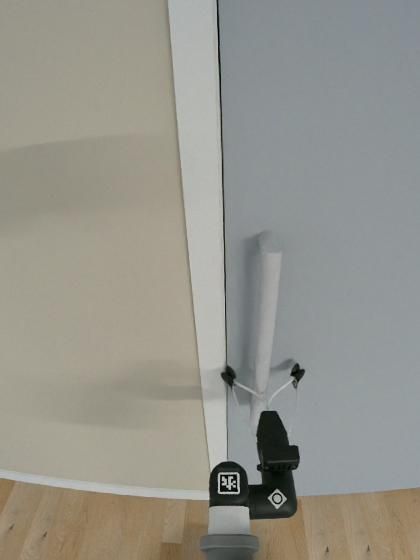

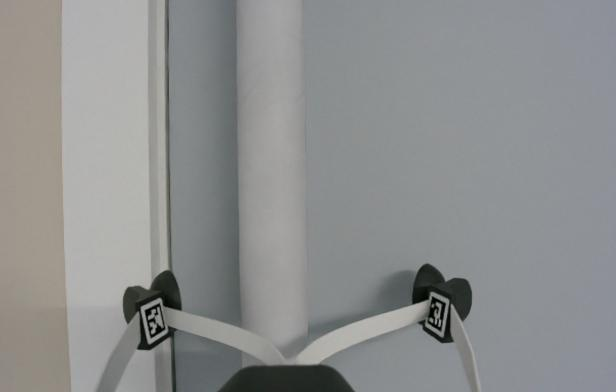

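Scaled by 2.291 from the camera's 420x560 image, which has a finer 600x800 frame.

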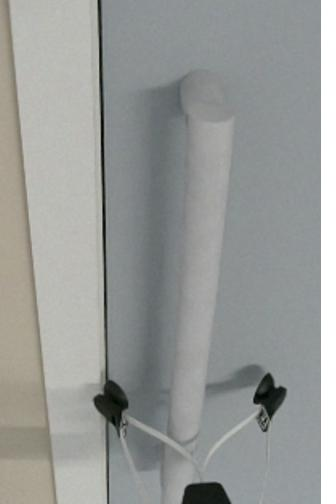

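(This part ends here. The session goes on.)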